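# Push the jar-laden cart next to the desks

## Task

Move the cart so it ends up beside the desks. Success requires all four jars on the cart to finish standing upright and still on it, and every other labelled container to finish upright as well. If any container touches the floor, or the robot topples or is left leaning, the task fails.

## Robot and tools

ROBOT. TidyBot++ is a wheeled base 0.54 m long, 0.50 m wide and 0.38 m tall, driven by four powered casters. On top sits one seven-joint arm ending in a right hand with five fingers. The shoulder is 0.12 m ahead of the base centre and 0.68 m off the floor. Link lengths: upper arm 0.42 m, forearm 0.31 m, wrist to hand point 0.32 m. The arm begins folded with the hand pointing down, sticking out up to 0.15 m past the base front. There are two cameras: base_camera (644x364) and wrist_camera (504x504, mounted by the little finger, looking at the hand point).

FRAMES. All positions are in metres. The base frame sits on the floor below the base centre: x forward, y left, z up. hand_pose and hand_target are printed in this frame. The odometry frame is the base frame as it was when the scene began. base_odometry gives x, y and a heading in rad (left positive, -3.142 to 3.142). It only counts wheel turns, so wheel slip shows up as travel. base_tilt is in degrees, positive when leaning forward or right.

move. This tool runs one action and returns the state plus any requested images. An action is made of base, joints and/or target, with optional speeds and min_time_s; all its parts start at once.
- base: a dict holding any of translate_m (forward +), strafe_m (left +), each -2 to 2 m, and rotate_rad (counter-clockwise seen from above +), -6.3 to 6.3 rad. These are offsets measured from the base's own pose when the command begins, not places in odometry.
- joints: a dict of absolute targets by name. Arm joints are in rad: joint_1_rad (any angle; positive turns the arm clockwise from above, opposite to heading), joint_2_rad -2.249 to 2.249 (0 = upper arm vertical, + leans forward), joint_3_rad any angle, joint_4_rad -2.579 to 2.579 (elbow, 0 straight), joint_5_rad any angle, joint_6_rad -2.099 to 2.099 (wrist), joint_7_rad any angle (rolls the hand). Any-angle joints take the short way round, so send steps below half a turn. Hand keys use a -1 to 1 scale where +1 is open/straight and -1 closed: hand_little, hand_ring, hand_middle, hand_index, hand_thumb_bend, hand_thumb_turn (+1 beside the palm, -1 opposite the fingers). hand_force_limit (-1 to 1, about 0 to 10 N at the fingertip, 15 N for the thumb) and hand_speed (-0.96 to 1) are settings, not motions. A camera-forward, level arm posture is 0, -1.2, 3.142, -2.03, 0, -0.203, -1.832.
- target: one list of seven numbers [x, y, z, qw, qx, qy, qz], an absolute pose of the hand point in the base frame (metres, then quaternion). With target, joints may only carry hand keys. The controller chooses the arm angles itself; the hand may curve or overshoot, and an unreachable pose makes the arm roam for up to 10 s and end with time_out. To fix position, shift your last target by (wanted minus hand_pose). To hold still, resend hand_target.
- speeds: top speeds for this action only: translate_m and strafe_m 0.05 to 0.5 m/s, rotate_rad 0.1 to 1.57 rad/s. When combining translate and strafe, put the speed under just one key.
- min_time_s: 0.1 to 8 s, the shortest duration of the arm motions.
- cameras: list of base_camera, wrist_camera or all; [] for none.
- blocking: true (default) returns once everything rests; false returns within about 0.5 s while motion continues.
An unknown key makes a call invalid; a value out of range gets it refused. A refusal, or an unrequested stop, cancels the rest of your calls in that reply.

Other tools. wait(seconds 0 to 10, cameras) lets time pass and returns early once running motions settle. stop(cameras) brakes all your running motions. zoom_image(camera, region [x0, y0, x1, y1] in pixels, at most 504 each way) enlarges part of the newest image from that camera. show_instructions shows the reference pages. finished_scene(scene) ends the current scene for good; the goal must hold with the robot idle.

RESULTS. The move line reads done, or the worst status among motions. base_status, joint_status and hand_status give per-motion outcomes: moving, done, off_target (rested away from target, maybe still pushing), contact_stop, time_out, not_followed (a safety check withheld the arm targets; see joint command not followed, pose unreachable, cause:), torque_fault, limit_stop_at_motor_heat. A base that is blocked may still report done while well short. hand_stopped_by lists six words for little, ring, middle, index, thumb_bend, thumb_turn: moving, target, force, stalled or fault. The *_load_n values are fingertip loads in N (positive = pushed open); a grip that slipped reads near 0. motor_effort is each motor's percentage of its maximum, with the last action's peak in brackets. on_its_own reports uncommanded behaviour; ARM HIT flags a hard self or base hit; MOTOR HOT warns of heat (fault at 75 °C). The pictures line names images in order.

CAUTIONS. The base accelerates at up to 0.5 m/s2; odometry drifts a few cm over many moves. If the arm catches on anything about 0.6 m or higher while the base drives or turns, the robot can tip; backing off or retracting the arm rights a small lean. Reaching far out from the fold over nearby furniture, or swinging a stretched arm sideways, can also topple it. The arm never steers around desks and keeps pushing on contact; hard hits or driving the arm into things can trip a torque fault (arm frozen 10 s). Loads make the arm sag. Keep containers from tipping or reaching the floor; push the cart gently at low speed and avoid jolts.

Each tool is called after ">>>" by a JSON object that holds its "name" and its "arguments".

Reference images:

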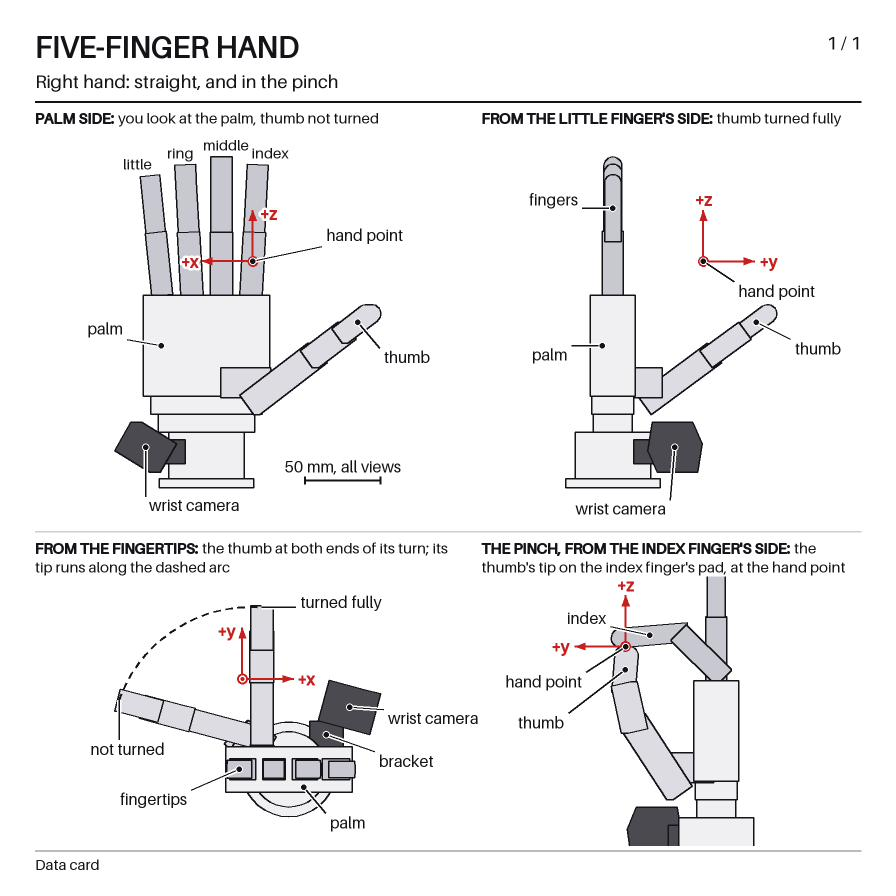

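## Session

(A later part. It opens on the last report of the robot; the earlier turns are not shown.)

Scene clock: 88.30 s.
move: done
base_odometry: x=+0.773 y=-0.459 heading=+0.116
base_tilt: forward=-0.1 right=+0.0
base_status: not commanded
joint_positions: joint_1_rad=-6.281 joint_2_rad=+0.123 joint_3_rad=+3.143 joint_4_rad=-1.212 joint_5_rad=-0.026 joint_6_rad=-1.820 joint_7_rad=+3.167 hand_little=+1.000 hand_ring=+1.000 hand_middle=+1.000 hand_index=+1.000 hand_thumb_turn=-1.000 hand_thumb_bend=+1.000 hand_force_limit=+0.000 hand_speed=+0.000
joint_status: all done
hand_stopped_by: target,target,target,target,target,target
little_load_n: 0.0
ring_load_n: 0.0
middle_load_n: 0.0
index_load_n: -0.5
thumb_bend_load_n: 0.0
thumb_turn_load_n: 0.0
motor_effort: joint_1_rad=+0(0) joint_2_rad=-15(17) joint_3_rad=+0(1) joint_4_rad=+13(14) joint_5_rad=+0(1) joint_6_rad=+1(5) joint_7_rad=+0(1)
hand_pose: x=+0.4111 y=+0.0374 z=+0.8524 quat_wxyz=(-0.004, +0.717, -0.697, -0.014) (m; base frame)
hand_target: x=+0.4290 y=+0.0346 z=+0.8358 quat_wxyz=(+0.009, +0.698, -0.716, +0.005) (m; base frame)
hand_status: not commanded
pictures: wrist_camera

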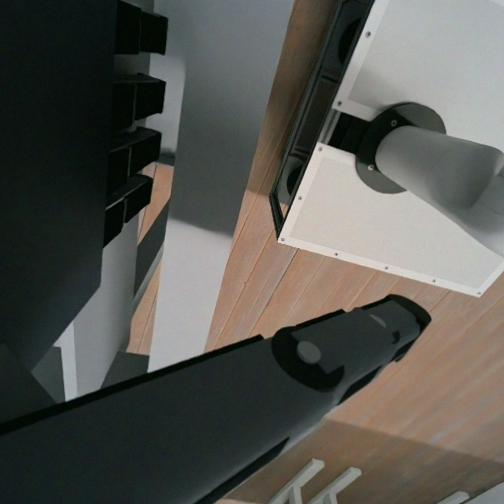

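>>> {"name": "move", "arguments": {"joints": {"joint_2_rad":0.135,"joint_4_rad":-1.405,"joint_6_rad":-1.6}, "min_time_s": 2, "cameras": ["wrist_camera"]}}

>>> {"name": "zoom_image", "arguments": {"camera": "wrist_camera", "region": [90, 0, 340, 250]}}

Scene clock: 91.17 s.
move: off_target
base_odometry: x=+0.773 y=-0.459 heading=+0.116
base_tilt: forward=-0.2 right=+0.0
base_status: not commanded
joint_positions: joint_1_rad=-6.288 joint_2_rad=+0.079 joint_3_rad=+3.143 joint_4_rad=-1.332 joint_5_rad=-0.026 joint_6_rad=-1.684 joint_7_rad=+3.167 hand_little=+1.000 hand_ring=+1.000 hand_middle=+1.000 hand_index=+0.999 hand_thumb_turn=-1.000 hand_thumb_bend=+1.000 hand_force_limit=+0.000 hand_speed=+0.000
joint_status: joint_4_rad off_target (ended at -1.332, target -1.405); the others done
hand_stopped_by: target,target,target,target,target,target
little_load_n: 0.0
ring_load_n: 0.0
middle_load_n: -2.0
index_load_n: -5.0
thumb_bend_load_n: 0.0
thumb_turn_load_n: 0.0
motor_effort: joint_1_rad=+1(1) joint_2_rad=-2(16) joint_3_rad=+2(2) joint_4_rad=+4(14) joint_5_rad=-1(2) joint_6_rad=+6(6) joint_7_rad=-2(2)
hand_pose: x=+0.4164 y=+0.0397 z=+0.8275 quat_wxyz=(-0.025, +0.718, -0.696, +0.007) (m; base frame)
hand_target: x=+0.4309 y=+0.0343 z=+0.7856 quat_wxyz=(+0.006, +0.699, -0.715, +0.008) (m; base frame)
hand_status: not commanded
pictures: wrist_camera

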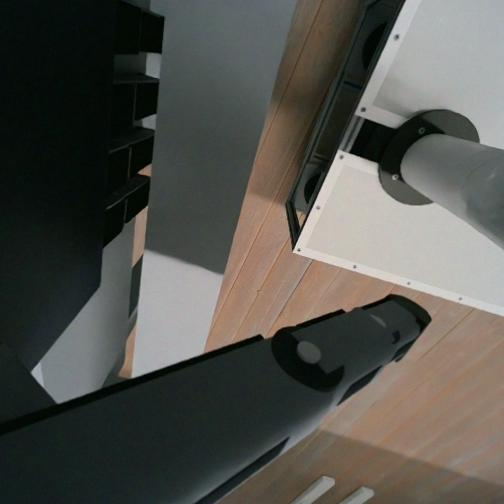

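Scaled by 2.016 from the camera's 504x504 image, which has a finer 720x720 frame.

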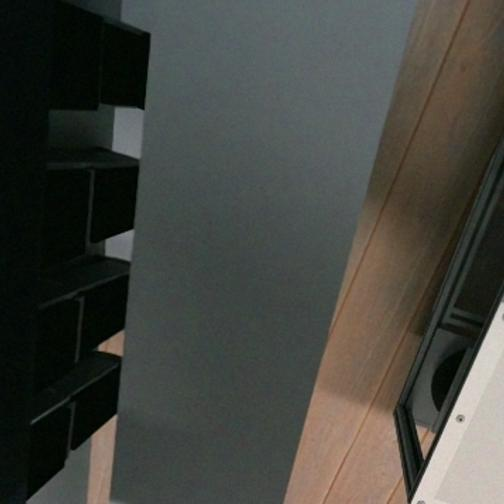

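>>> {"name": "move", "arguments": {"joints": {"joint_2_rad":0.12,"joint_4_rad":-1.235,"joint_6_rad":-1.83}, "min_time_s": 1.5, "cameras": ["wrist_camera"]}}

>>> {"name": "zoom_image", "arguments": {"camera": "wrist_camera", "region": [90, 0, 340, 250]}}

Scene clock: 95.07 s.
move: done
base_odometry: x=+0.773 y=-0.459 heading=+0.116
base_tilt: forward=-0.1 right=+0.0
base_status: not commanded
joint_positions: joint_1_rad=-6.288 joint_2_rad=+0.101 joint_3_rad=+3.143 joint_4_rad=-1.265 joint_5_rad=-0.026 joint_6_rad=-1.784 joint_7_rad=+3.167 hand_little=+1.000 hand_ring=+1.000 hand_middle=+1.000 hand_index=+1.000 hand_thumb_turn=-1.000 hand_thumb_bend=+1.000 hand_force_limit=+0.000 hand_speed=+0.000
joint_status: all done
hand_stopped_by: target,target,target,target,target,target
little_load_n: 0.0
ring_load_n: 0.0
middle_load_n: 0.0
index_load_n: 0.0
thumb_bend_load_n: 0.0
thumb_turn_load_n: -0.5
motor_effort: joint_1_rad=+0(1) joint_2_rad=-15(17) joint_3_rad=+1(2) joint_4_rad=+13(14) joint_5_rad=-1(2) joint_6_rad=+0(7) joint_7_rad=+0(2)
hand_pose: x=+0.4054 y=+0.0394 z=+0.8438 quat_wxyz=(-0.006, +0.719, -0.695, -0.012) (m; base frame)
hand_target: x=+0.4032 y=+0.0342 z=+0.8470 quat_wxyz=(+0.022, +0.697, -0.716, -0.008) (m; base frame)
hand_status: not commanded
pictures: wrist_camera

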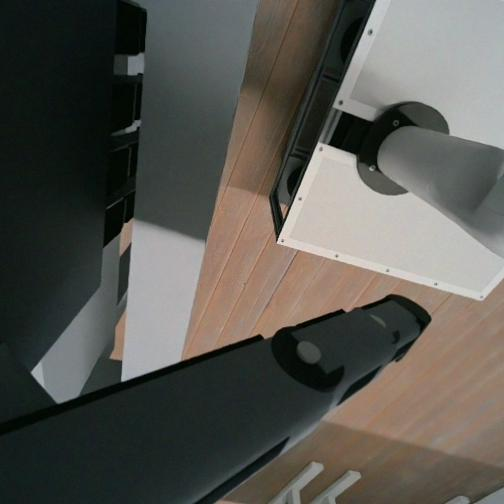

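Scaled by 2.016 from the camera's 504x504 image, which has a finer 720x720 frame.

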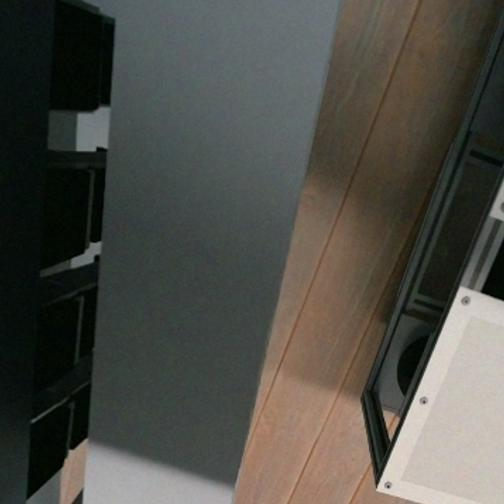

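>>> {"name": "move", "arguments": {"base": {"translate_m":-0.3}, "speeds": {"translate_m":0.1}, "cameras": ["all"]}}

Scene clock: 99.57 s.
move: done
base_odometry: x=+0.475 y=-0.494 heading=+0.116
base_tilt: forward=-0.1 right=-0.1
base_status: done
joint_positions: joint_1_rad=-6.290 joint_2_rad=+0.116 joint_3_rad=+3.143 joint_4_rad=-1.250 joint_5_rad=-0.026 joint_6_rad=-1.797 joint_7_rad=+3.167 hand_little=+1.000 hand_ring=+1.000 hand_middle=+1.000 hand_index=+1.000 hand_thumb_turn=-1.000 hand_thumb_bend=+1.000 hand_force_limit=+0.000 hand_speed=+0.000
joint_status: not commanded
hand_stopped_by: target,target,target,target,target,target
little_load_n: 0.0
ring_load_n: 0.0
middle_load_n: 0.0
index_load_n: 0.0
thumb_bend_load_n: 0.0
thumb_turn_load_n: 0.0
motor_effort: joint_1_rad=+0(2) joint_2_rad=-17(21) joint_3_rad=+1(2) joint_4_rad=+13(15) joint_5_rad=+0(1) joint_6_rad=+0(14) joint_7_rad=+0(2)
hand_pose: x=+0.4072 y=+0.0399 z=+0.8439 quat_wxyz=(-0.001, +0.720, -0.694, -0.017) (m; base frame)
hand_target: x=+0.4032 y=+0.0342 z=+0.8470 quat_wxyz=(+0.022, +0.697, -0.716, -0.008) (m; base frame)
hand_status: not commanded
pictures: base_camera, wrist_camera

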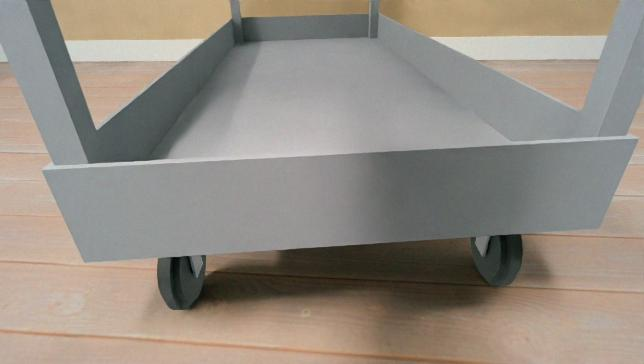

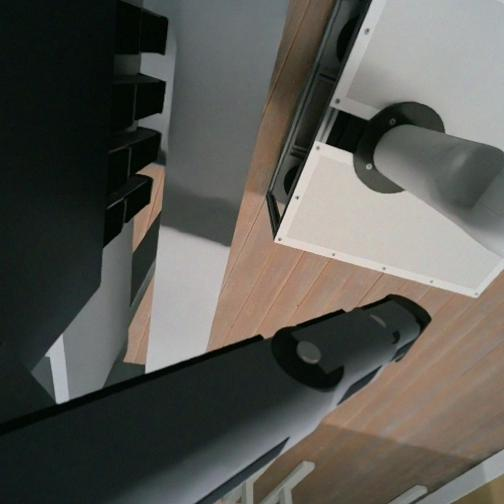

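>>> {"name": "move", "arguments": {"base": {"translate_m":-0.25,"strafe_m":0.2}, "speeds": {"translate_m":0.1}, "cameras": ["all"]}}

Scene clock: 105.57 s.
move: done
base_odometry: x=+0.203 y=-0.324 heading=+0.116
base_tilt: forward=-0.1 right=-0.1
base_status: done
joint_positions: joint_1_rad=-6.293 joint_2_rad=+0.118 joint_3_rad=+3.144 joint_4_rad=-1.245 joint_5_rad=-0.018 joint_6_rad=-1.810 joint_7_rad=+3.167 hand_little=+1.000 hand_ring=+1.000 hand_middle=+1.000 hand_index=+1.000 hand_thumb_turn=-1.000 hand_thumb_bend=+1.000 hand_force_limit=+0.000 hand_speed=+0.000
joint_status: not commanded
hand_stopped_by: target,target,target,target,target,target
little_load_n: 0.0
ring_load_n: 0.0
middle_load_n: 0.0
index_load_n: 0.5
thumb_bend_load_n: 0.0
thumb_turn_load_n: 0.0
motor_effort: joint_1_rad=+0(3) joint_2_rad=-16(22) joint_3_rad=+0(2) joint_4_rad=+13(14) joint_5_rad=-1(5) joint_6_rad=+0(9) joint_7_rad=+0(1)
hand_pose: x=+0.4047 y=+0.0384 z=+0.8449 quat_wxyz=(+0.005, +0.720, -0.694, -0.018) (m; base frame)
hand_target: x=+0.4032 y=+0.0342 z=+0.8470 quat_wxyz=(+0.022, +0.697, -0.716, -0.008) (m; base frame)
hand_status: not commanded
pictures: base_camera, wrist_camera

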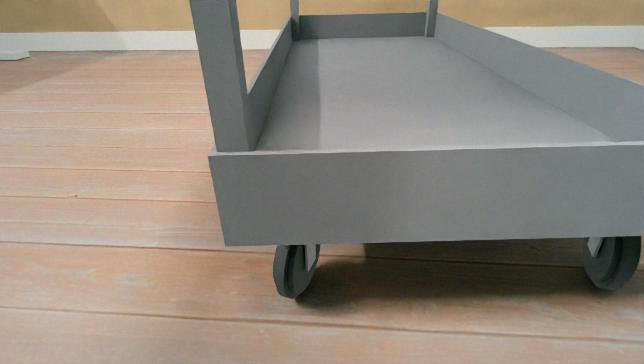

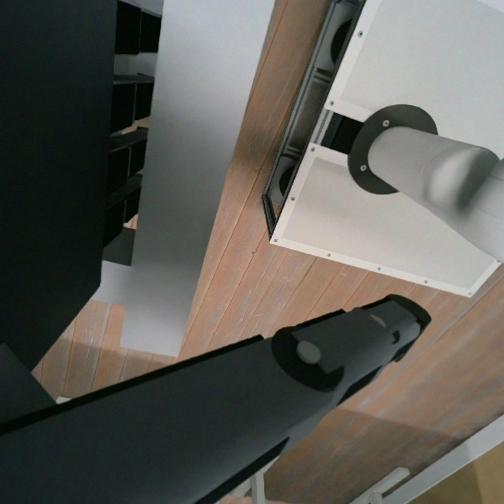

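>>> {"name": "move", "arguments": {"base": {"translate_m":-0.2,"strafe_m":0.2}, "speeds": {"translate_m":0.1}, "cameras": ["all"]}}

Scene clock: 109.90 s.
move: done
base_odometry: x=-0.019 y=-0.149 heading=+0.116
base_tilt: forward=-0.1 right=-0.1
base_status: done
joint_positions: joint_1_rad=-6.297 joint_2_rad=+0.119 joint_3_rad=+3.144 joint_4_rad=-1.242 joint_5_rad=-0.006 joint_6_rad=-1.820 joint_7_rad=+3.167 hand_little=+1.000 hand_ring=+1.000 hand_middle=+1.000 hand_index=+1.000 hand_thumb_turn=-1.000 hand_thumb_bend=+1.000 hand_force_limit=+0.000 hand_speed=+0.000
joint_status: not commanded
hand_stopped_by: target,target,target,target,target,target
little_load_n: 0.0
ring_load_n: 0.0
middle_load_n: 0.0
index_load_n: 0.0
thumb_bend_load_n: 0.0
thumb_turn_load_n: 0.0
motor_effort: joint_1_rad=+0(5) joint_2_rad=-15(20) joint_3_rad=+0(4) joint_4_rad=+13(16) joint_5_rad=+0(7) joint_6_rad=+1(8) joint_7_rad=+1(1)
hand_pose: x=+0.4022 y=+0.0357 z=+0.8459 quat_wxyz=(+0.012, +0.720, -0.694, -0.016) (m; base frame)
hand_target: x=+0.4032 y=+0.0342 z=+0.8470 quat_wxyz=(+0.022, +0.697, -0.716, -0.008) (m; base frame)
hand_status: not commanded
pictures: base_camera, wrist_camera

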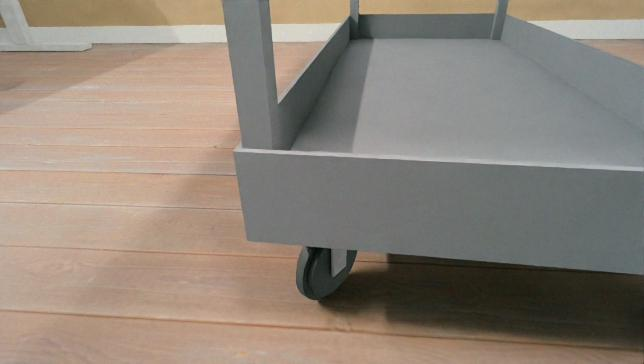

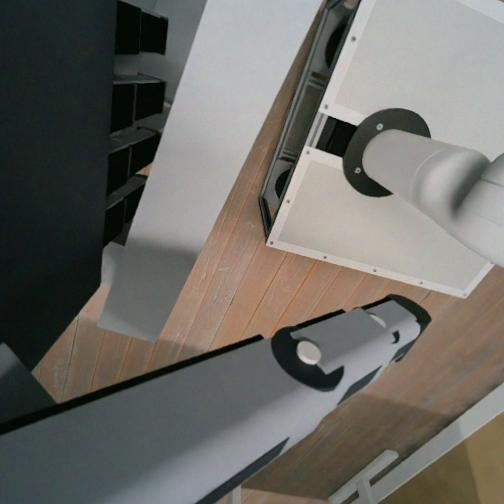

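>>> {"name": "move", "arguments": {"base": {"translate_m":-0.301,"strafe_m":0.447,"rotate_rad":-0.116}, "speeds": {"translate_m":0.12,"rotate_rad":0.1}, "joints": {"joint_7_rad":2.95}, "min_time_s": 4, "cameras": ["all"]}}

Scene clock: 117.10 s.
move: done
base_odometry: x=-0.370 y=+0.260 heading=+0.000
base_tilt: forward=-0.1 right=+0.0
base_status: done
joint_positions: joint_1_rad=-6.299 joint_2_rad=+0.119 joint_3_rad=+3.144 joint_4_rad=-1.241 joint_5_rad=+0.000 joint_6_rad=-1.826 joint_7_rad=+3.006 hand_little=+1.000 hand_ring=+1.000 hand_middle=+1.000 hand_index=+1.000 hand_thumb_turn=-1.000 hand_thumb_bend=+1.000 hand_force_limit=+0.000 hand_speed=+0.000
joint_status: all done
hand_stopped_by: target,target,target,target,target,target
little_load_n: -1.5
ring_load_n: 0.0
middle_load_n: 0.0
index_load_n: 0.5
thumb_bend_load_n: 0.0
thumb_turn_load_n: 0.0
motor_effort: joint_1_rad=-1(4) joint_2_rad=-15(18) joint_3_rad=+0(3) joint_4_rad=+13(16) joint_5_rad=-1(7) joint_6_rad=+0(10) joint_7_rad=+2(5)
hand_pose: x=+0.4061 y=+0.0441 z=+0.8461 quat_wxyz=(+0.017, +0.663, -0.749, -0.014) (m; base frame)
hand_target: x=+0.4087 y=+0.0427 z=+0.8466 quat_wxyz=(+0.023, +0.642, -0.767, -0.006) (m; base frame)
hand_status: not commanded
pictures: base_camera, wrist_camera

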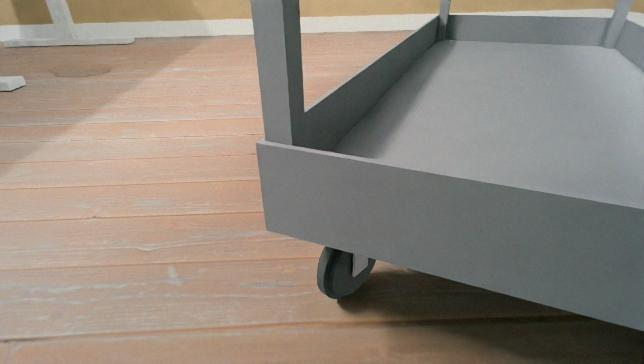

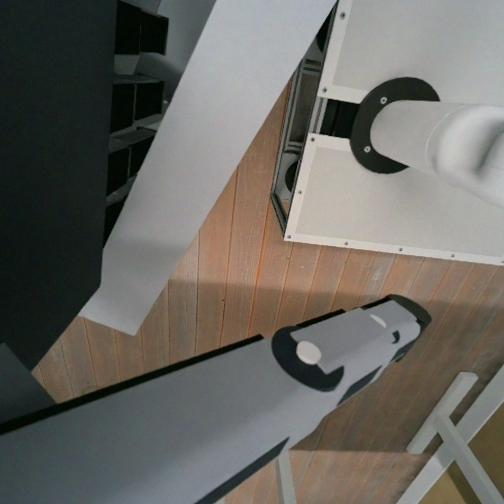

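>>> {"name": "zoom_image", "arguments": {"camera": "wrist_camera", "region": [224, 304, 504, 504]}}

>>> {"name": "zoom_image", "arguments": {"camera": "base_camera", "region": [0, 0, 300, 150]}}

Scaled by 1.800 from the camera's 504x504 image, which has a finer 720x720 frame.

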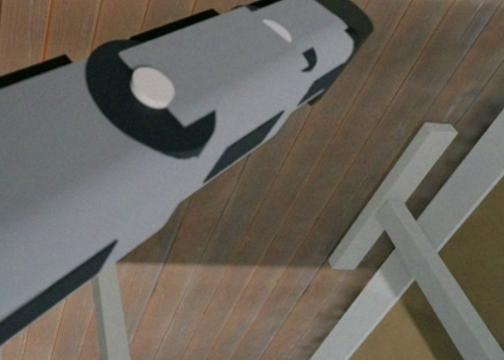

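Scaled by 1.680.

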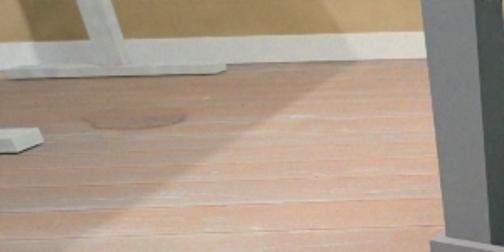

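>>> {"name": "move", "arguments": {"base": {"translate_m":-0.35,"strafe_m":0.38}, "speeds": {"translate_m":0.12}, "joints": {"joint_7_rad":2.7}, "min_time_s": 4, "cameras": ["all"]}}

Scene clock: 126.83 s.
move: done
base_odometry: x=-0.720 y=+0.641 heading=+0.000
base_tilt: forward=-0.2 right=+0.0
base_status: done
joint_positions: joint_1_rad=-6.290 joint_2_rad=+0.120 joint_3_rad=+3.161 joint_4_rad=-1.236 joint_5_rad=+0.011 joint_6_rad=-1.815 joint_7_rad=+2.737 hand_little=+0.999 hand_ring=+1.000 hand_middle=+1.000 hand_index=+1.000 hand_thumb_turn=-1.000 hand_thumb_bend=+1.000 hand_force_limit=+0.000 hand_speed=+0.000
joint_status: all done
hand_stopped_by: target,target,target,target,target,target
little_load_n: -7.0
ring_load_n: 0.0
middle_load_n: 0.0
index_load_n: 1.0
thumb_bend_load_n: 0.0
thumb_turn_load_n: 0.0
motor_effort: joint_1_rad=-4(7) joint_2_rad=-14(19) joint_3_rad=-3(6) joint_4_rad=+11(15) joint_5_rad=-1(8) joint_6_rad=+0(8) joint_7_rad=+7(8)
hand_pose: x=+0.4249 y=+0.0466 z=+0.8450 quat_wxyz=(+0.016, +0.544, -0.839, -0.003) (m; base frame)
hand_target: x=+0.4205 y=+0.0548 z=+0.8459 quat_wxyz=(+0.024, +0.541, -0.841, -0.003) (m; base frame)
hand_status: not commanded
pictures: base_camera, wrist_camera

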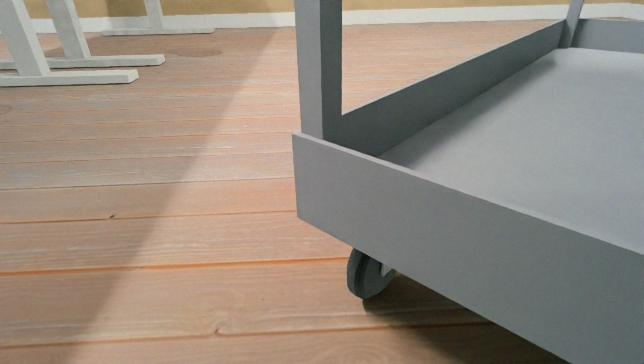

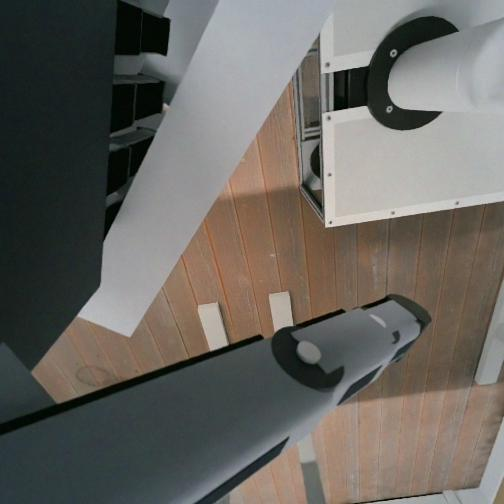

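>>> {"name": "move", "arguments": {"joints": {"joint_2_rad":0.12,"joint_4_rad":-0.94,"joint_6_rad":-2.06}, "min_time_s": 2, "cameras": ["wrist_camera"]}}

Scene clock: 133.60 s.
move: done
base_odometry: x=-0.720 y=+0.641 heading=+0.000
base_tilt: forward=-0.1 right=-0.1
base_status: not commanded
joint_positions: joint_1_rad=-6.290 joint_2_rad=+0.150 joint_3_rad=+3.155 joint_4_rad=-0.963 joint_5_rad=+0.011 joint_6_rad=-2.015 joint_7_rad=+2.735 hand_little=+1.000 hand_ring=+1.000 hand_middle=+1.000 hand_index=+1.000 hand_thumb_turn=-1.000 hand_thumb_bend=+1.000 hand_force_limit=+0.000 hand_speed=+0.000
joint_status: all done
hand_stopped_by: target,target,target,target,target,target
little_load_n: 0.0
ring_load_n: 0.0
middle_load_n: 0.0
index_load_n: 0.0
thumb_bend_load_n: 0.0
thumb_turn_load_n: 0.0
motor_effort: joint_1_rad=+0(6) joint_2_rad=-17(32) joint_3_rad=+0(6) joint_4_rad=+12(24) joint_5_rad=+0(7) joint_6_rad=+0(5) joint_7_rad=+0(8)
hand_pose: x=+0.4257 y=+0.0490 z=+0.9136 quat_wxyz=(-0.002, +0.545, -0.838, +0.009) (m; base frame)
hand_target: x=+0.4088 y=+0.0553 z=+0.9294 quat_wxyz=(-0.005, +0.539, -0.842, +0.013) (m; base frame)
hand_status: not commanded
pictures: wrist_camera

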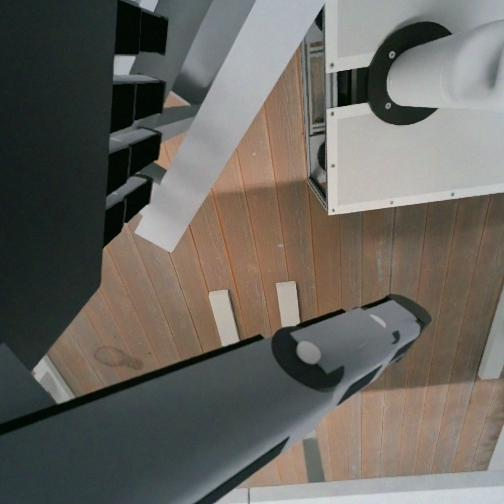

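>>> {"name": "move", "arguments": {"joints": {"joint_2_rad":-0.05,"joint_4_rad":-0.8,"joint_6_rad":-2.05}, "min_time_s": 1.2}}

>>> {"name": "move", "arguments": {"joints": {"joint_1_rad":-6.283,"joint_2_rad":-0.5,"joint_4_rad":-1.2,"joint_6_rad":-0.75,"joint_7_rad":4.45,"joint_5_rad":0}, "base": {"translate_m":-0.22,"strafe_m":-0.25}, "cameras": ["all"]}}

Scene clock: 137.47 s.
move: done
base_odometry: x=-0.720 y=+0.641 heading=+0.000
base_tilt: forward=-0.2 right=+0.0
base_status: not commanded
joint_positions: joint_1_rad=-6.290 joint_2_rad=-0.024 joint_3_rad=+3.155 joint_4_rad=-0.825 joint_5_rad=+0.011 joint_6_rad=-2.016 joint_7_rad=+2.735 hand_little=+1.000 hand_ring=+1.000 hand_middle=+1.000 hand_index=+1.000 hand_thumb_turn=-1.000 hand_thumb_bend=+1.000 hand_force_limit=+0.000 hand_speed=+0.000
joint_status: all done
hand_stopped_by: target,target,target,target,target,target
little_load_n: 0.0
ring_load_n: 0.0
middle_load_n: 0.0
index_load_n: 0.0
thumb_bend_load_n: 0.0
thumb_turn_load_n: 0.0
motor_effort: joint_1_rad=+0(0) joint_2_rad=-10(19) joint_3_rad=+0(1) joint_4_rad=+11(13) joint_5_rad=+0(1) joint_6_rad=+3(4) joint_7_rad=+0(1)
hand_pose: x=+0.3974 y=+0.0486 z=+1.0018 quat_wxyz=(-0.132, +0.537, -0.828, +0.093) (m; base frame)
hand_target: x=+0.3810 y=+0.0547 z=+1.0141 quat_wxyz=(-0.140, +0.530, -0.831, +0.096) (m; base frame)
hand_status: not commanded
pictures: none

Scene clock: 139.93 s.
move: done
base_odometry: x=-0.941 y=+0.391 heading=+0.000
base_tilt: forward=-0.1 right=+0.0
base_status: done
joint_positions: joint_1_rad=-6.290 joint_2_rad=-0.484 joint_3_rad=+3.151 joint_4_rad=-1.183 joint_5_rad=+0.011 joint_6_rad=-0.809 joint_7_rad=+4.365 hand_little=+1.000 hand_ring=+1.000 hand_middle=+1.000 hand_index=+1.000 hand_thumb_turn=-1.000 hand_thumb_bend=+1.000 hand_force_limit=+0.000 hand_speed=+0.000
joint_status: all done
hand_stopped_by: target,target,target,target,target,target
little_load_n: 0.0
ring_load_n: 0.0
middle_load_n: 0.0
index_load_n: 0.0
thumb_bend_load_n: 0.0
thumb_turn_load_n: 0.5
motor_effort: joint_1_rad=+0(2) joint_2_rad=+2(14) joint_3_rad=+1(2) joint_4_rad=+13(14) joint_5_rad=-1(2) joint_6_rad=+8(9) joint_7_rad=+0(2)
hand_pose: x=+0.4498 y=-0.0508 z=+1.2660 quat_wxyz=(-0.122, +0.674, -0.121, +0.719) (m; base frame)
hand_target: x=+0.4450 y=-0.0491 z=+1.2853 quat_wxyz=(-0.098, +0.657, -0.087, +0.742) (m; base frame)
hand_status: not commanded
pictures: base_camera, wrist_camera

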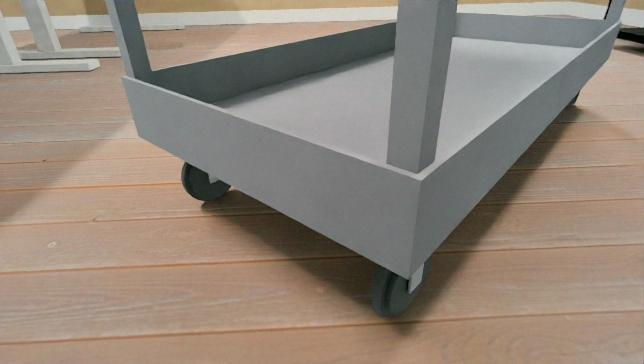

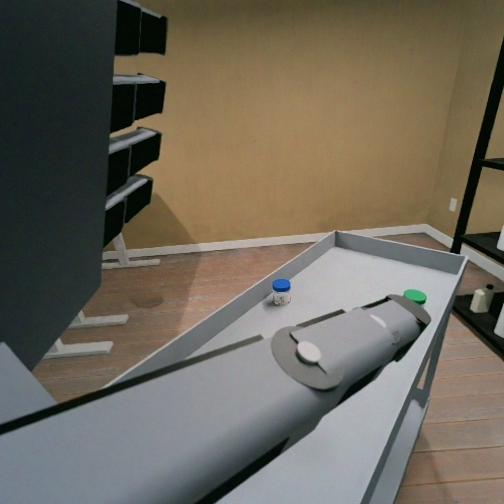

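>>> {"name": "move", "arguments": {"base": {"strafe_m":-0.66}, "joints": {"hand_thumb_turn":1}}}

>>> {"name": "move", "arguments": {"base": {"translate_m":0.84,"strafe_m":-0.04,"rotate_rad":1.12}, "cameras": ["all"]}}

Scene clock: 143.57 s.
move: done
base_odometry: x=-0.941 y=-0.270 heading=-0.001
base_tilt: forward=-0.2 right=+0.0
base_status: done
joint_positions: joint_1_rad=-6.290 joint_2_rad=-0.484 joint_3_rad=+3.148 joint_4_rad=-1.183 joint_5_rad=+0.011 joint_6_rad=-0.806 joint_7_rad=+4.369 hand_little=+1.000 hand_ring=+1.000 hand_middle=+1.000 hand_index=+1.000 hand_thumb_turn=+1.000 hand_thumb_bend=+1.000 hand_force_limit=+0.000 hand_speed=+0.000
joint_status: all done
hand_stopped_by: target,target,target,target,target,target
little_load_n: 0.0
ring_load_n: 0.0
middle_load_n: 0.0
index_load_n: 0.0
thumb_bend_load_n: 0.0
thumb_turn_load_n: 0.0
motor_effort: joint_1_rad=+0(0) joint_2_rad=+3(3) joint_3_rad=+1(2) joint_4_rad=+12(14) joint_5_rad=+0(1) joint_6_rad=+8(9) joint_7_rad=+1(1)
hand_pose: x=+0.4499 y=-0.0490 z=+1.2670 quat_wxyz=(-0.121, +0.673, -0.118, +0.720) (m; base frame)
hand_target: x=+0.4450 y=-0.0491 z=+1.2853 quat_wxyz=(-0.098, +0.657, -0.087, +0.742) (m; base frame)
hand_status: not commanded
pictures: none

Scene clock: 146.83 s.
move: done
base_odometry: x=-0.101 y=-0.310 heading=+1.119
base_tilt: forward=-0.2 right=+0.0
base_status: done
joint_positions: joint_1_rad=-6.290 joint_2_rad=-0.492 joint_3_rad=+3.149 joint_4_rad=-1.187 joint_5_rad=+0.011 joint_6_rad=-0.804 joint_7_rad=+4.369 hand_little=+1.000 hand_ring=+1.000 hand_middle=+1.000 hand_index=+1.000 hand_thumb_turn=+1.000 hand_thumb_bend=+1.000 hand_force_limit=+0.000 hand_speed=+0.000
joint_status: not commanded
hand_stopped_by: target,target,target,target,target,target
little_load_n: 0.0
ring_load_n: 0.0
middle_load_n: 0.0
index_load_n: 0.0
thumb_bend_load_n: 0.0
thumb_turn_load_n: 0.0
motor_effort: joint_1_rad=+0(1) joint_2_rad=+3(5) joint_3_rad=+1(3) joint_4_rad=+13(14) joint_5_rad=+0(1) joint_6_rad=+8(9) joint_7_rad=+0(1)
hand_pose: x=+0.4461 y=-0.0495 z=+1.2683 quat_wxyz=(-0.121, +0.671, -0.118, +0.722) (m; base frame)
hand_target: x=+0.4450 y=-0.0491 z=+1.2853 quat_wxyz=(-0.098, +0.657, -0.087, +0.742) (m; base frame)
hand_status: not commanded
pictures: base_camera, wrist_camera

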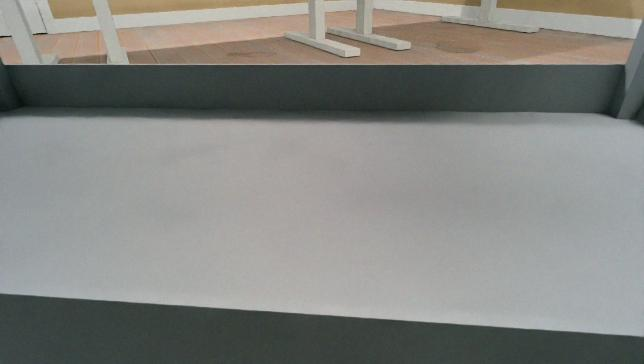

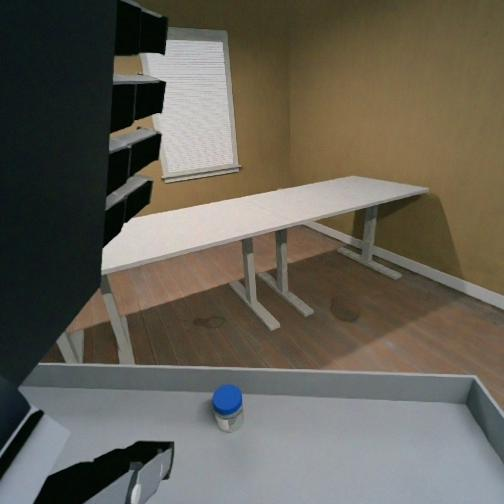

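>>> {"name": "move", "arguments": {"base": {"rotate_rad":-0.09}, "cameras": ["base_camera"]}}

Scene clock: 149.33 s.
move: done
base_odometry: x=-0.101 y=-0.310 heading=+1.030
base_tilt: forward=-0.1 right=+0.0
base_status: done
joint_positions: joint_1_rad=-6.290 joint_2_rad=-0.492 joint_3_rad=+3.148 joint_4_rad=-1.187 joint_5_rad=+0.011 joint_6_rad=-0.804 joint_7_rad=+4.369 hand_little=+1.000 hand_ring=+1.000 hand_middle=+1.000 hand_index=+1.000 hand_thumb_turn=+1.000 hand_thumb_bend=+1.000 hand_force_limit=+0.000 hand_speed=+0.000
joint_status: not commanded
hand_stopped_by: target,target,target,target,target,target
little_load_n: 0.0
ring_load_n: 0.0
middle_load_n: 0.0
index_load_n: 0.0
thumb_bend_load_n: 0.0
thumb_turn_load_n: 0.0
motor_effort: joint_1_rad=+0(0) joint_2_rad=+3(3) joint_3_rad=+1(2) joint_4_rad=+13(13) joint_5_rad=+0(1) joint_6_rad=+8(9) joint_7_rad=+0(1)
hand_pose: x=+0.4461 y=-0.0494 z=+1.2683 quat_wxyz=(-0.121, +0.671, -0.118, +0.722) (m; base frame)
hand_target: x=+0.4450 y=-0.0491 z=+1.2853 quat_wxyz=(-0.098, +0.657, -0.087, +0.742) (m; base frame)
hand_status: not commanded
pictures: base_camera

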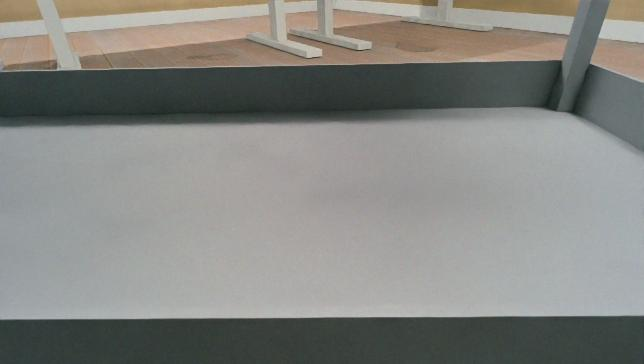

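>>> {"name": "move", "arguments": {"base": {"strafe_m":0.08,"translate_m":0.06}, "speeds": {"translate_m":0.06}, "cameras": ["all"]}}

Scene clock: 152.90 s.
move: done
base_odometry: x=-0.139 y=-0.217 heading=+1.030
base_tilt: forward=-0.1 right=+0.0
base_status: done
joint_positions: joint_1_rad=-6.290 joint_2_rad=-0.492 joint_3_rad=+3.148 joint_4_rad=-1.187 joint_5_rad=+0.011 joint_6_rad=-0.804 joint_7_rad=+4.369 hand_little=+1.000 hand_ring=+1.000 hand_middle=+1.000 hand_index=+1.000 hand_thumb_turn=+1.000 hand_thumb_bend=+1.000 hand_force_limit=+0.000 hand_speed=+0.000
joint_status: not commanded
hand_stopped_by: target,target,target,target,target,target
little_load_n: 0.0
ring_load_n: 0.0
middle_load_n: 0.0
index_load_n: 0.0
thumb_bend_load_n: 0.0
thumb_turn_load_n: 0.0
motor_effort: joint_1_rad=+0(0) joint_2_rad=+3(5) joint_3_rad=+1(2) joint_4_rad=+13(14) joint_5_rad=+0(1) joint_6_rad=+8(8) joint_7_rad=+0(1)
hand_pose: x=+0.4459 y=-0.0490 z=+1.2685 quat_wxyz=(-0.122, +0.671, -0.117, +0.722) (m; base frame)
hand_target: x=+0.4450 y=-0.0491 z=+1.2853 quat_wxyz=(-0.098, +0.657, -0.087, +0.742) (m; base frame)
hand_status: not commanded
pictures: base_camera, wrist_camera

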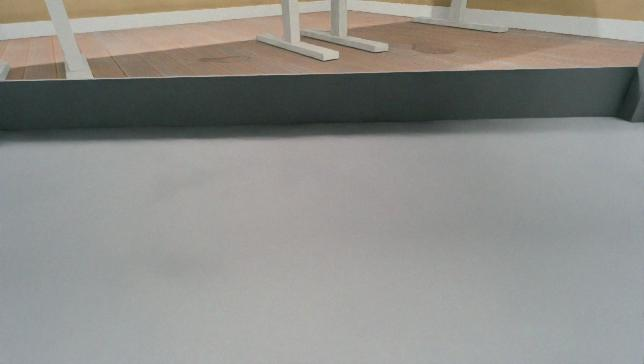

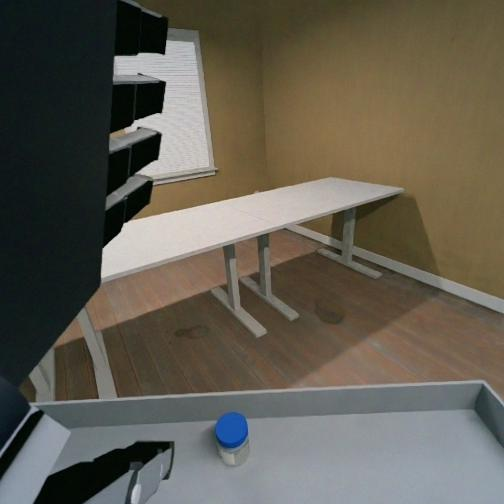

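>>> {"name": "move", "arguments": {"base": {"translate_m":0.3926,"strafe_m":0.0843,"rotate_rad":0.27}, "speeds": {"translate_m":0.12,"rotate_rad":0.1}, "cameras": ["all"]}}

Scene clock: 157.70 s.
move: done
base_odometry: x=-0.009 y=+0.163 heading=+1.301
base_tilt: forward=-0.1 right=+0.0
base_status: done
joint_positions: joint_1_rad=-6.290 joint_2_rad=-0.496 joint_3_rad=+3.147 joint_4_rad=-1.188 joint_5_rad=+0.011 joint_6_rad=-0.803 joint_7_rad=+4.369 hand_little=+1.000 hand_ring=+1.000 hand_middle=+1.000 hand_index=+1.000 hand_thumb_turn=+1.000 hand_thumb_bend=+1.000 hand_force_limit=+0.000 hand_speed=+0.000
joint_status: not commanded
hand_stopped_by: target,target,target,target,target,target
little_load_n: 0.0
ring_load_n: 0.0
middle_load_n: 0.0
index_load_n: 0.0
thumb_bend_load_n: 0.0
thumb_turn_load_n: 0.0
motor_effort: joint_1_rad=+0(1) joint_2_rad=+3(6) joint_3_rad=+1(2) joint_4_rad=+12(14) joint_5_rad=+0(1) joint_6_rad=+8(9) joint_7_rad=+0(1)
hand_pose: x=+0.4439 y=-0.0488 z=+1.2692 quat_wxyz=(-0.122, +0.670, -0.117, +0.723) (m; base frame)
hand_target: x=+0.4450 y=-0.0491 z=+1.2853 quat_wxyz=(-0.098, +0.657, -0.087, +0.742) (m; base frame)
hand_status: not commanded
pictures: base_camera, wrist_camera

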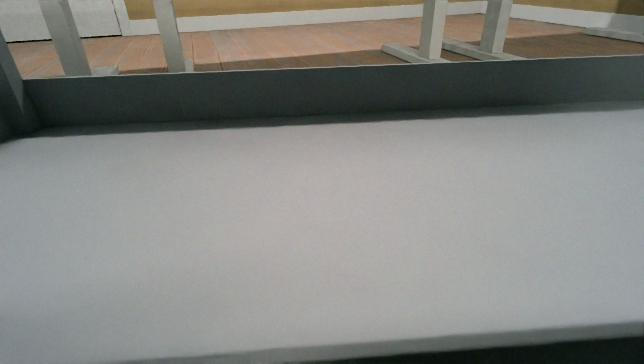

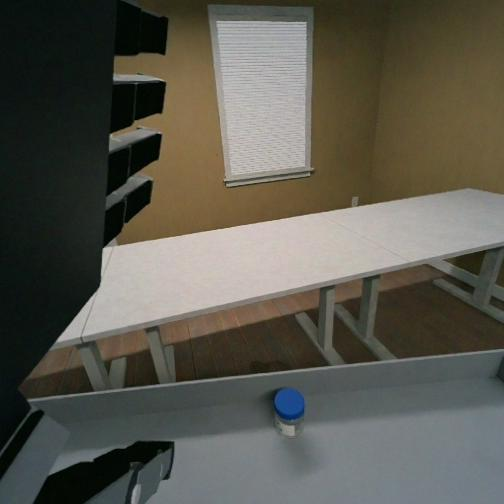

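>>> {"name": "move", "arguments": {"base": {"translate_m":0.37,"strafe_m":0.0145,"rotate_rad":0.25}, "speeds": {"translate_m":0.1,"rotate_rad":0.1}, "cameras": ["all"]}}

Scene clock: 162.97 s.
move: done
base_odometry: x=+0.076 y=+0.523 heading=+1.551
base_tilt: forward=-0.1 right=+0.0
base_status: done
joint_positions: joint_1_rad=-6.290 joint_2_rad=-0.498 joint_3_rad=+3.147 joint_4_rad=-1.189 joint_5_rad=+0.011 joint_6_rad=-0.802 joint_7_rad=+4.369 hand_little=+1.000 hand_ring=+1.000 hand_middle=+1.000 hand_index=+1.000 hand_thumb_turn=+1.000 hand_thumb_bend=+1.000 hand_force_limit=+0.000 hand_speed=+0.000
joint_status: not commanded
hand_stopped_by: target,target,target,target,target,target
little_load_n: 0.0
ring_load_n: 0.0
middle_load_n: 0.5
index_load_n: 0.0
thumb_bend_load_n: 0.0
thumb_turn_load_n: 0.0
motor_effort: joint_1_rad=+0(1) joint_2_rad=+3(7) joint_3_rad=+1(2) joint_4_rad=+12(14) joint_5_rad=+0(1) joint_6_rad=+8(9) joint_7_rad=+0(1)
hand_pose: x=+0.4430 y=-0.0487 z=+1.2696 quat_wxyz=(-0.122, +0.669, -0.117, +0.724) (m; base frame)
hand_target: x=+0.4450 y=-0.0491 z=+1.2853 quat_wxyz=(-0.098, +0.657, -0.087, +0.742) (m; base frame)
hand_status: not commanded
pictures: base_camera, wrist_camera

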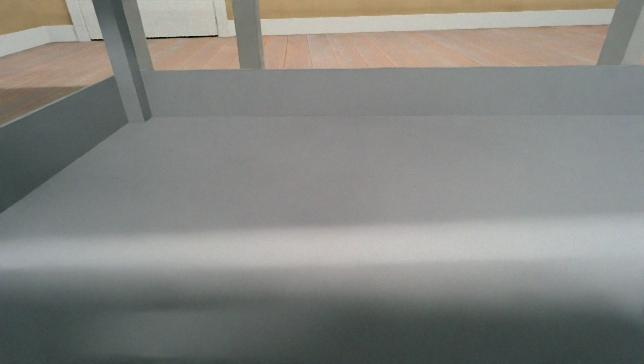

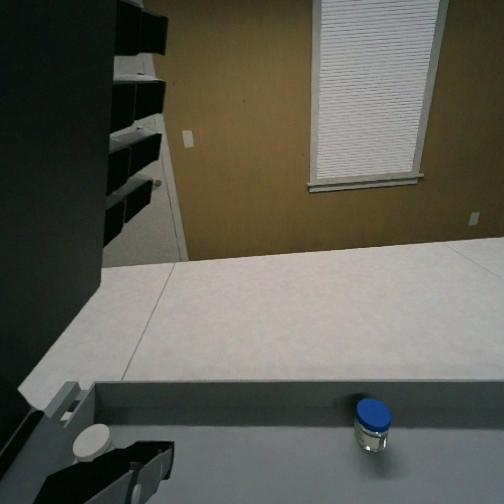

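>>> {"name": "move", "arguments": {"joints": {"joint_2_rad":0.2,"joint_4_rad":-0.9,"joint_6_rad":-1.1,"joint_7_rad":4.54}, "cameras": ["wrist_camera"]}}

Scene clock: 165.87 s.
move: done
base_odometry: x=+0.076 y=+0.523 heading=+1.551
base_tilt: forward=-0.1 right=+0.0
base_status: not commanded
joint_positions: joint_1_rad=-6.290 joint_2_rad=+0.181 joint_3_rad=+3.147 joint_4_rad=-0.934 joint_5_rad=+0.011 joint_6_rad=-1.054 joint_7_rad=+4.457 hand_little=+1.000 hand_ring=+1.000 hand_middle=+1.000 hand_index=+1.000 hand_thumb_turn=+1.000 hand_thumb_bend=+1.000 hand_force_limit=+0.000 hand_speed=+0.000
joint_status: all done
hand_stopped_by: target,target,target,target,target,target
little_load_n: 0.0
ring_load_n: 0.0
middle_load_n: 0.0
index_load_n: 0.0
thumb_bend_load_n: 0.0
thumb_turn_load_n: 0.0
motor_effort: joint_1_rad=+0(0) joint_2_rad=-20(23) joint_3_rad=+0(1) joint_4_rad=+15(17) joint_5_rad=+0(1) joint_6_rad=+6(9) joint_7_rad=+0(1)
hand_pose: x=+0.7178 y=-0.0512 z=+1.0159 quat_wxyz=(-0.054, +0.877, -0.112, +0.464) (m; base frame)
hand_target: x=+0.7192 y=-0.0530 z=+1.0144 quat_wxyz=(-0.039, +0.888, -0.077, +0.452) (m; base frame)
hand_status: not commanded
pictures: wrist_camera

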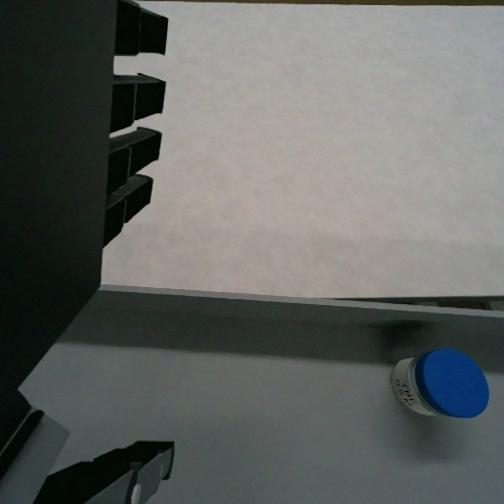

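>>> {"name": "move", "arguments": {"base": {"strafe_m":-0.25,"rotate_rad":0.02}, "speeds": {"strafe_m":0.15}}}

>>> {"name": "move", "arguments": {"base": {"translate_m":0.05}, "speeds": {"translate_m":0.05}, "cameras": ["all"]}}

Scene clock: 170.40 s.
move: done
base_odometry: x=+0.326 y=+0.519 heading=+1.572
base_tilt: forward=-0.1 right=+0.0
base_status: done
joint_positions: joint_1_rad=-6.289 joint_2_rad=+0.181 joint_3_rad=+3.142 joint_4_rad=-0.932 joint_5_rad=+0.011 joint_6_rad=-1.057 joint_7_rad=+4.457 hand_little=+1.000 hand_ring=+1.000 hand_middle=+1.000 hand_index=+1.000 hand_thumb_turn=+1.000 hand_thumb_bend=+1.000 hand_force_limit=+0.000 hand_speed=+0.000
joint_status: not commanded
hand_stopped_by: target,target,target,target,target,target
little_load_n: 0.0
ring_load_n: 0.0
middle_load_n: 0.0
index_load_n: 0.0
thumb_bend_load_n: 0.0
thumb_turn_load_n: 0.0
motor_effort: joint_1_rad=+0(3) joint_2_rad=-20(21) joint_3_rad=+1(2) joint_4_rad=+15(16) joint_5_rad=+0(2) joint_6_rad=+7(7) joint_7_rad=+1(1)
hand_pose: x=+0.7175 y=-0.0495 z=+1.0160 quat_wxyz=(-0.055, +0.877, -0.110, +0.464) (m; base frame)
hand_target: x=+0.7192 y=-0.0530 z=+1.0144 quat_wxyz=(-0.039, +0.888, -0.077, +0.452) (m; base frame)
hand_status: not commanded
pictures: none

Scene clock: 171.83 s.
move: done
base_odometry: x=+0.326 y=+0.569 heading=+1.571
base_tilt: forward=-0.1 right=+0.0
base_status: done
joint_positions: joint_1_rad=-6.289 joint_2_rad=+0.183 joint_3_rad=+3.142 joint_4_rad=-0.931 joint_5_rad=+0.011 joint_6_rad=-1.058 joint_7_rad=+4.457 hand_little=+1.000 hand_ring=+1.000 hand_middle=+1.000 hand_index=+1.000 hand_thumb_turn=+1.000 hand_thumb_bend=+1.000 hand_force_limit=+0.000 hand_speed=+0.000
joint_status: not commanded
hand_stopped_by: target,target,target,target,target,target
little_load_n: 0.0
ring_load_n: 0.0
middle_load_n: 0.0
index_load_n: 0.0
thumb_bend_load_n: 0.0
thumb_turn_load_n: 0.0
motor_effort: joint_1_rad=+0(1) joint_2_rad=-21(23) joint_3_rad=+0(1) joint_4_rad=+15(16) joint_5_rad=+0(1) joint_6_rad=+7(7) joint_7_rad=+0(1)
hand_pose: x=+0.7180 y=-0.0495 z=+1.0154 quat_wxyz=(-0.055, +0.878, -0.110, +0.463) (m; base frame)
hand_target: x=+0.7192 y=-0.0530 z=+1.0144 quat_wxyz=(-0.039, +0.888, -0.077, +0.452) (m; base frame)
hand_status: not commanded
pictures: base_camera, wrist_camera

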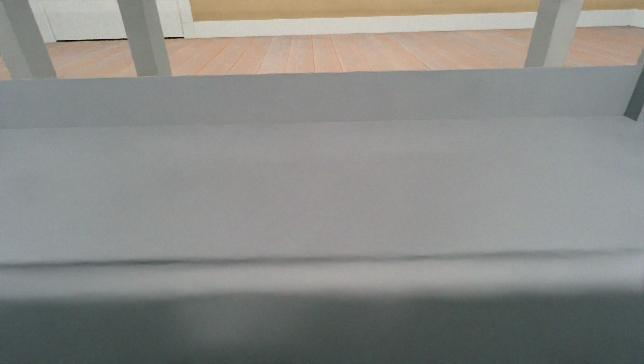

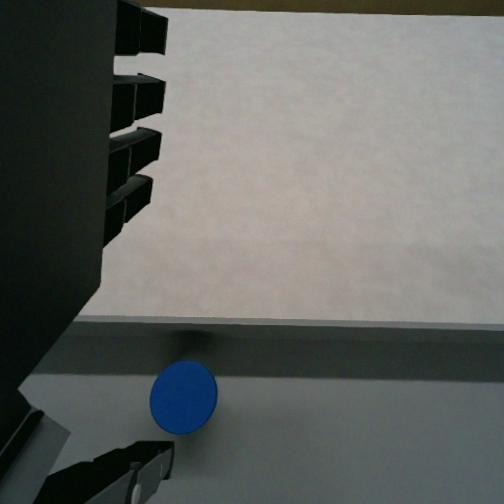

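>>> {"name": "move", "arguments": {"base": {"translate_m":-0.4}, "joints": {"joint_2_rad":-0.5,"joint_4_rad":-1.2,"joint_6_rad":-0.95}, "cameras": ["all"]}}

Scene clock: 175.13 s.
move: done
base_odometry: x=+0.327 y=+0.169 heading=+1.572
base_tilt: forward=-0.2 right=+0.0
base_status: done
joint_positions: joint_1_rad=-6.289 joint_2_rad=-0.505 joint_3_rad=+3.142 joint_4_rad=-1.182 joint_5_rad=+0.011 joint_6_rad=-1.006 joint_7_rad=+4.457 hand_little=+1.000 hand_ring=+1.000 hand_middle=+1.000 hand_index=+1.000 hand_thumb_turn=+1.000 hand_thumb_bend=+1.000 hand_force_limit=+0.000 hand_speed=+0.000
joint_status: all done
hand_stopped_by: target,target,target,target,target,target
little_load_n: 0.0
ring_load_n: 0.0
middle_load_n: 0.0
index_load_n: 0.0
thumb_bend_load_n: 0.0
thumb_turn_load_n: 0.0
motor_effort: joint_1_rad=+0(1) joint_2_rad=+2(25) joint_3_rad=+1(1) joint_4_rad=+13(18) joint_5_rad=+0(1) joint_6_rad=+8(9) joint_7_rad=+0(1)
hand_pose: x=+0.4270 y=-0.0509 z=+1.2145 quat_wxyz=(-0.081, +0.740, -0.094, +0.661) (m; base frame)
hand_target: x=+0.4376 y=-0.0529 z=+1.2255 quat_wxyz=(-0.058, +0.732, -0.064, +0.676) (m; base frame)
hand_status: not commanded
pictures: base_camera, wrist_camera

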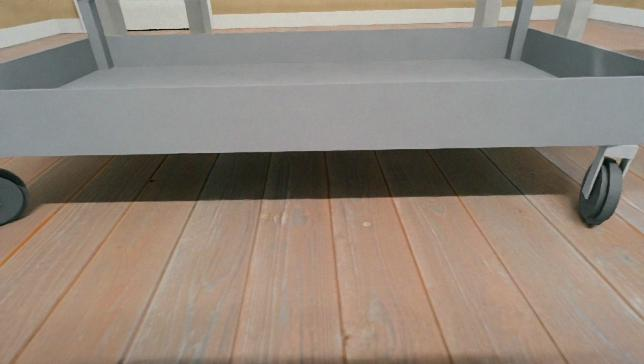

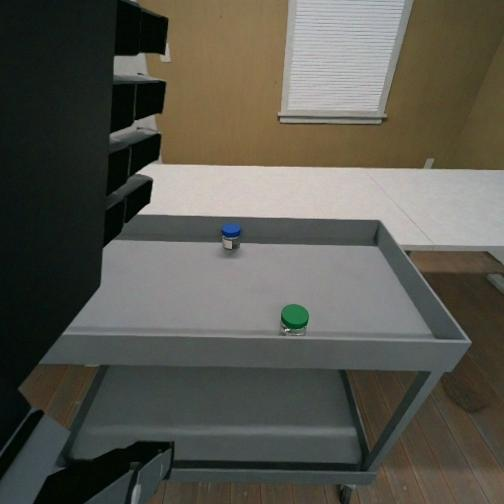

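>>> {"name": "finished_scene", "arguments": {"scene": 1}}

The scene is finished: the task was done.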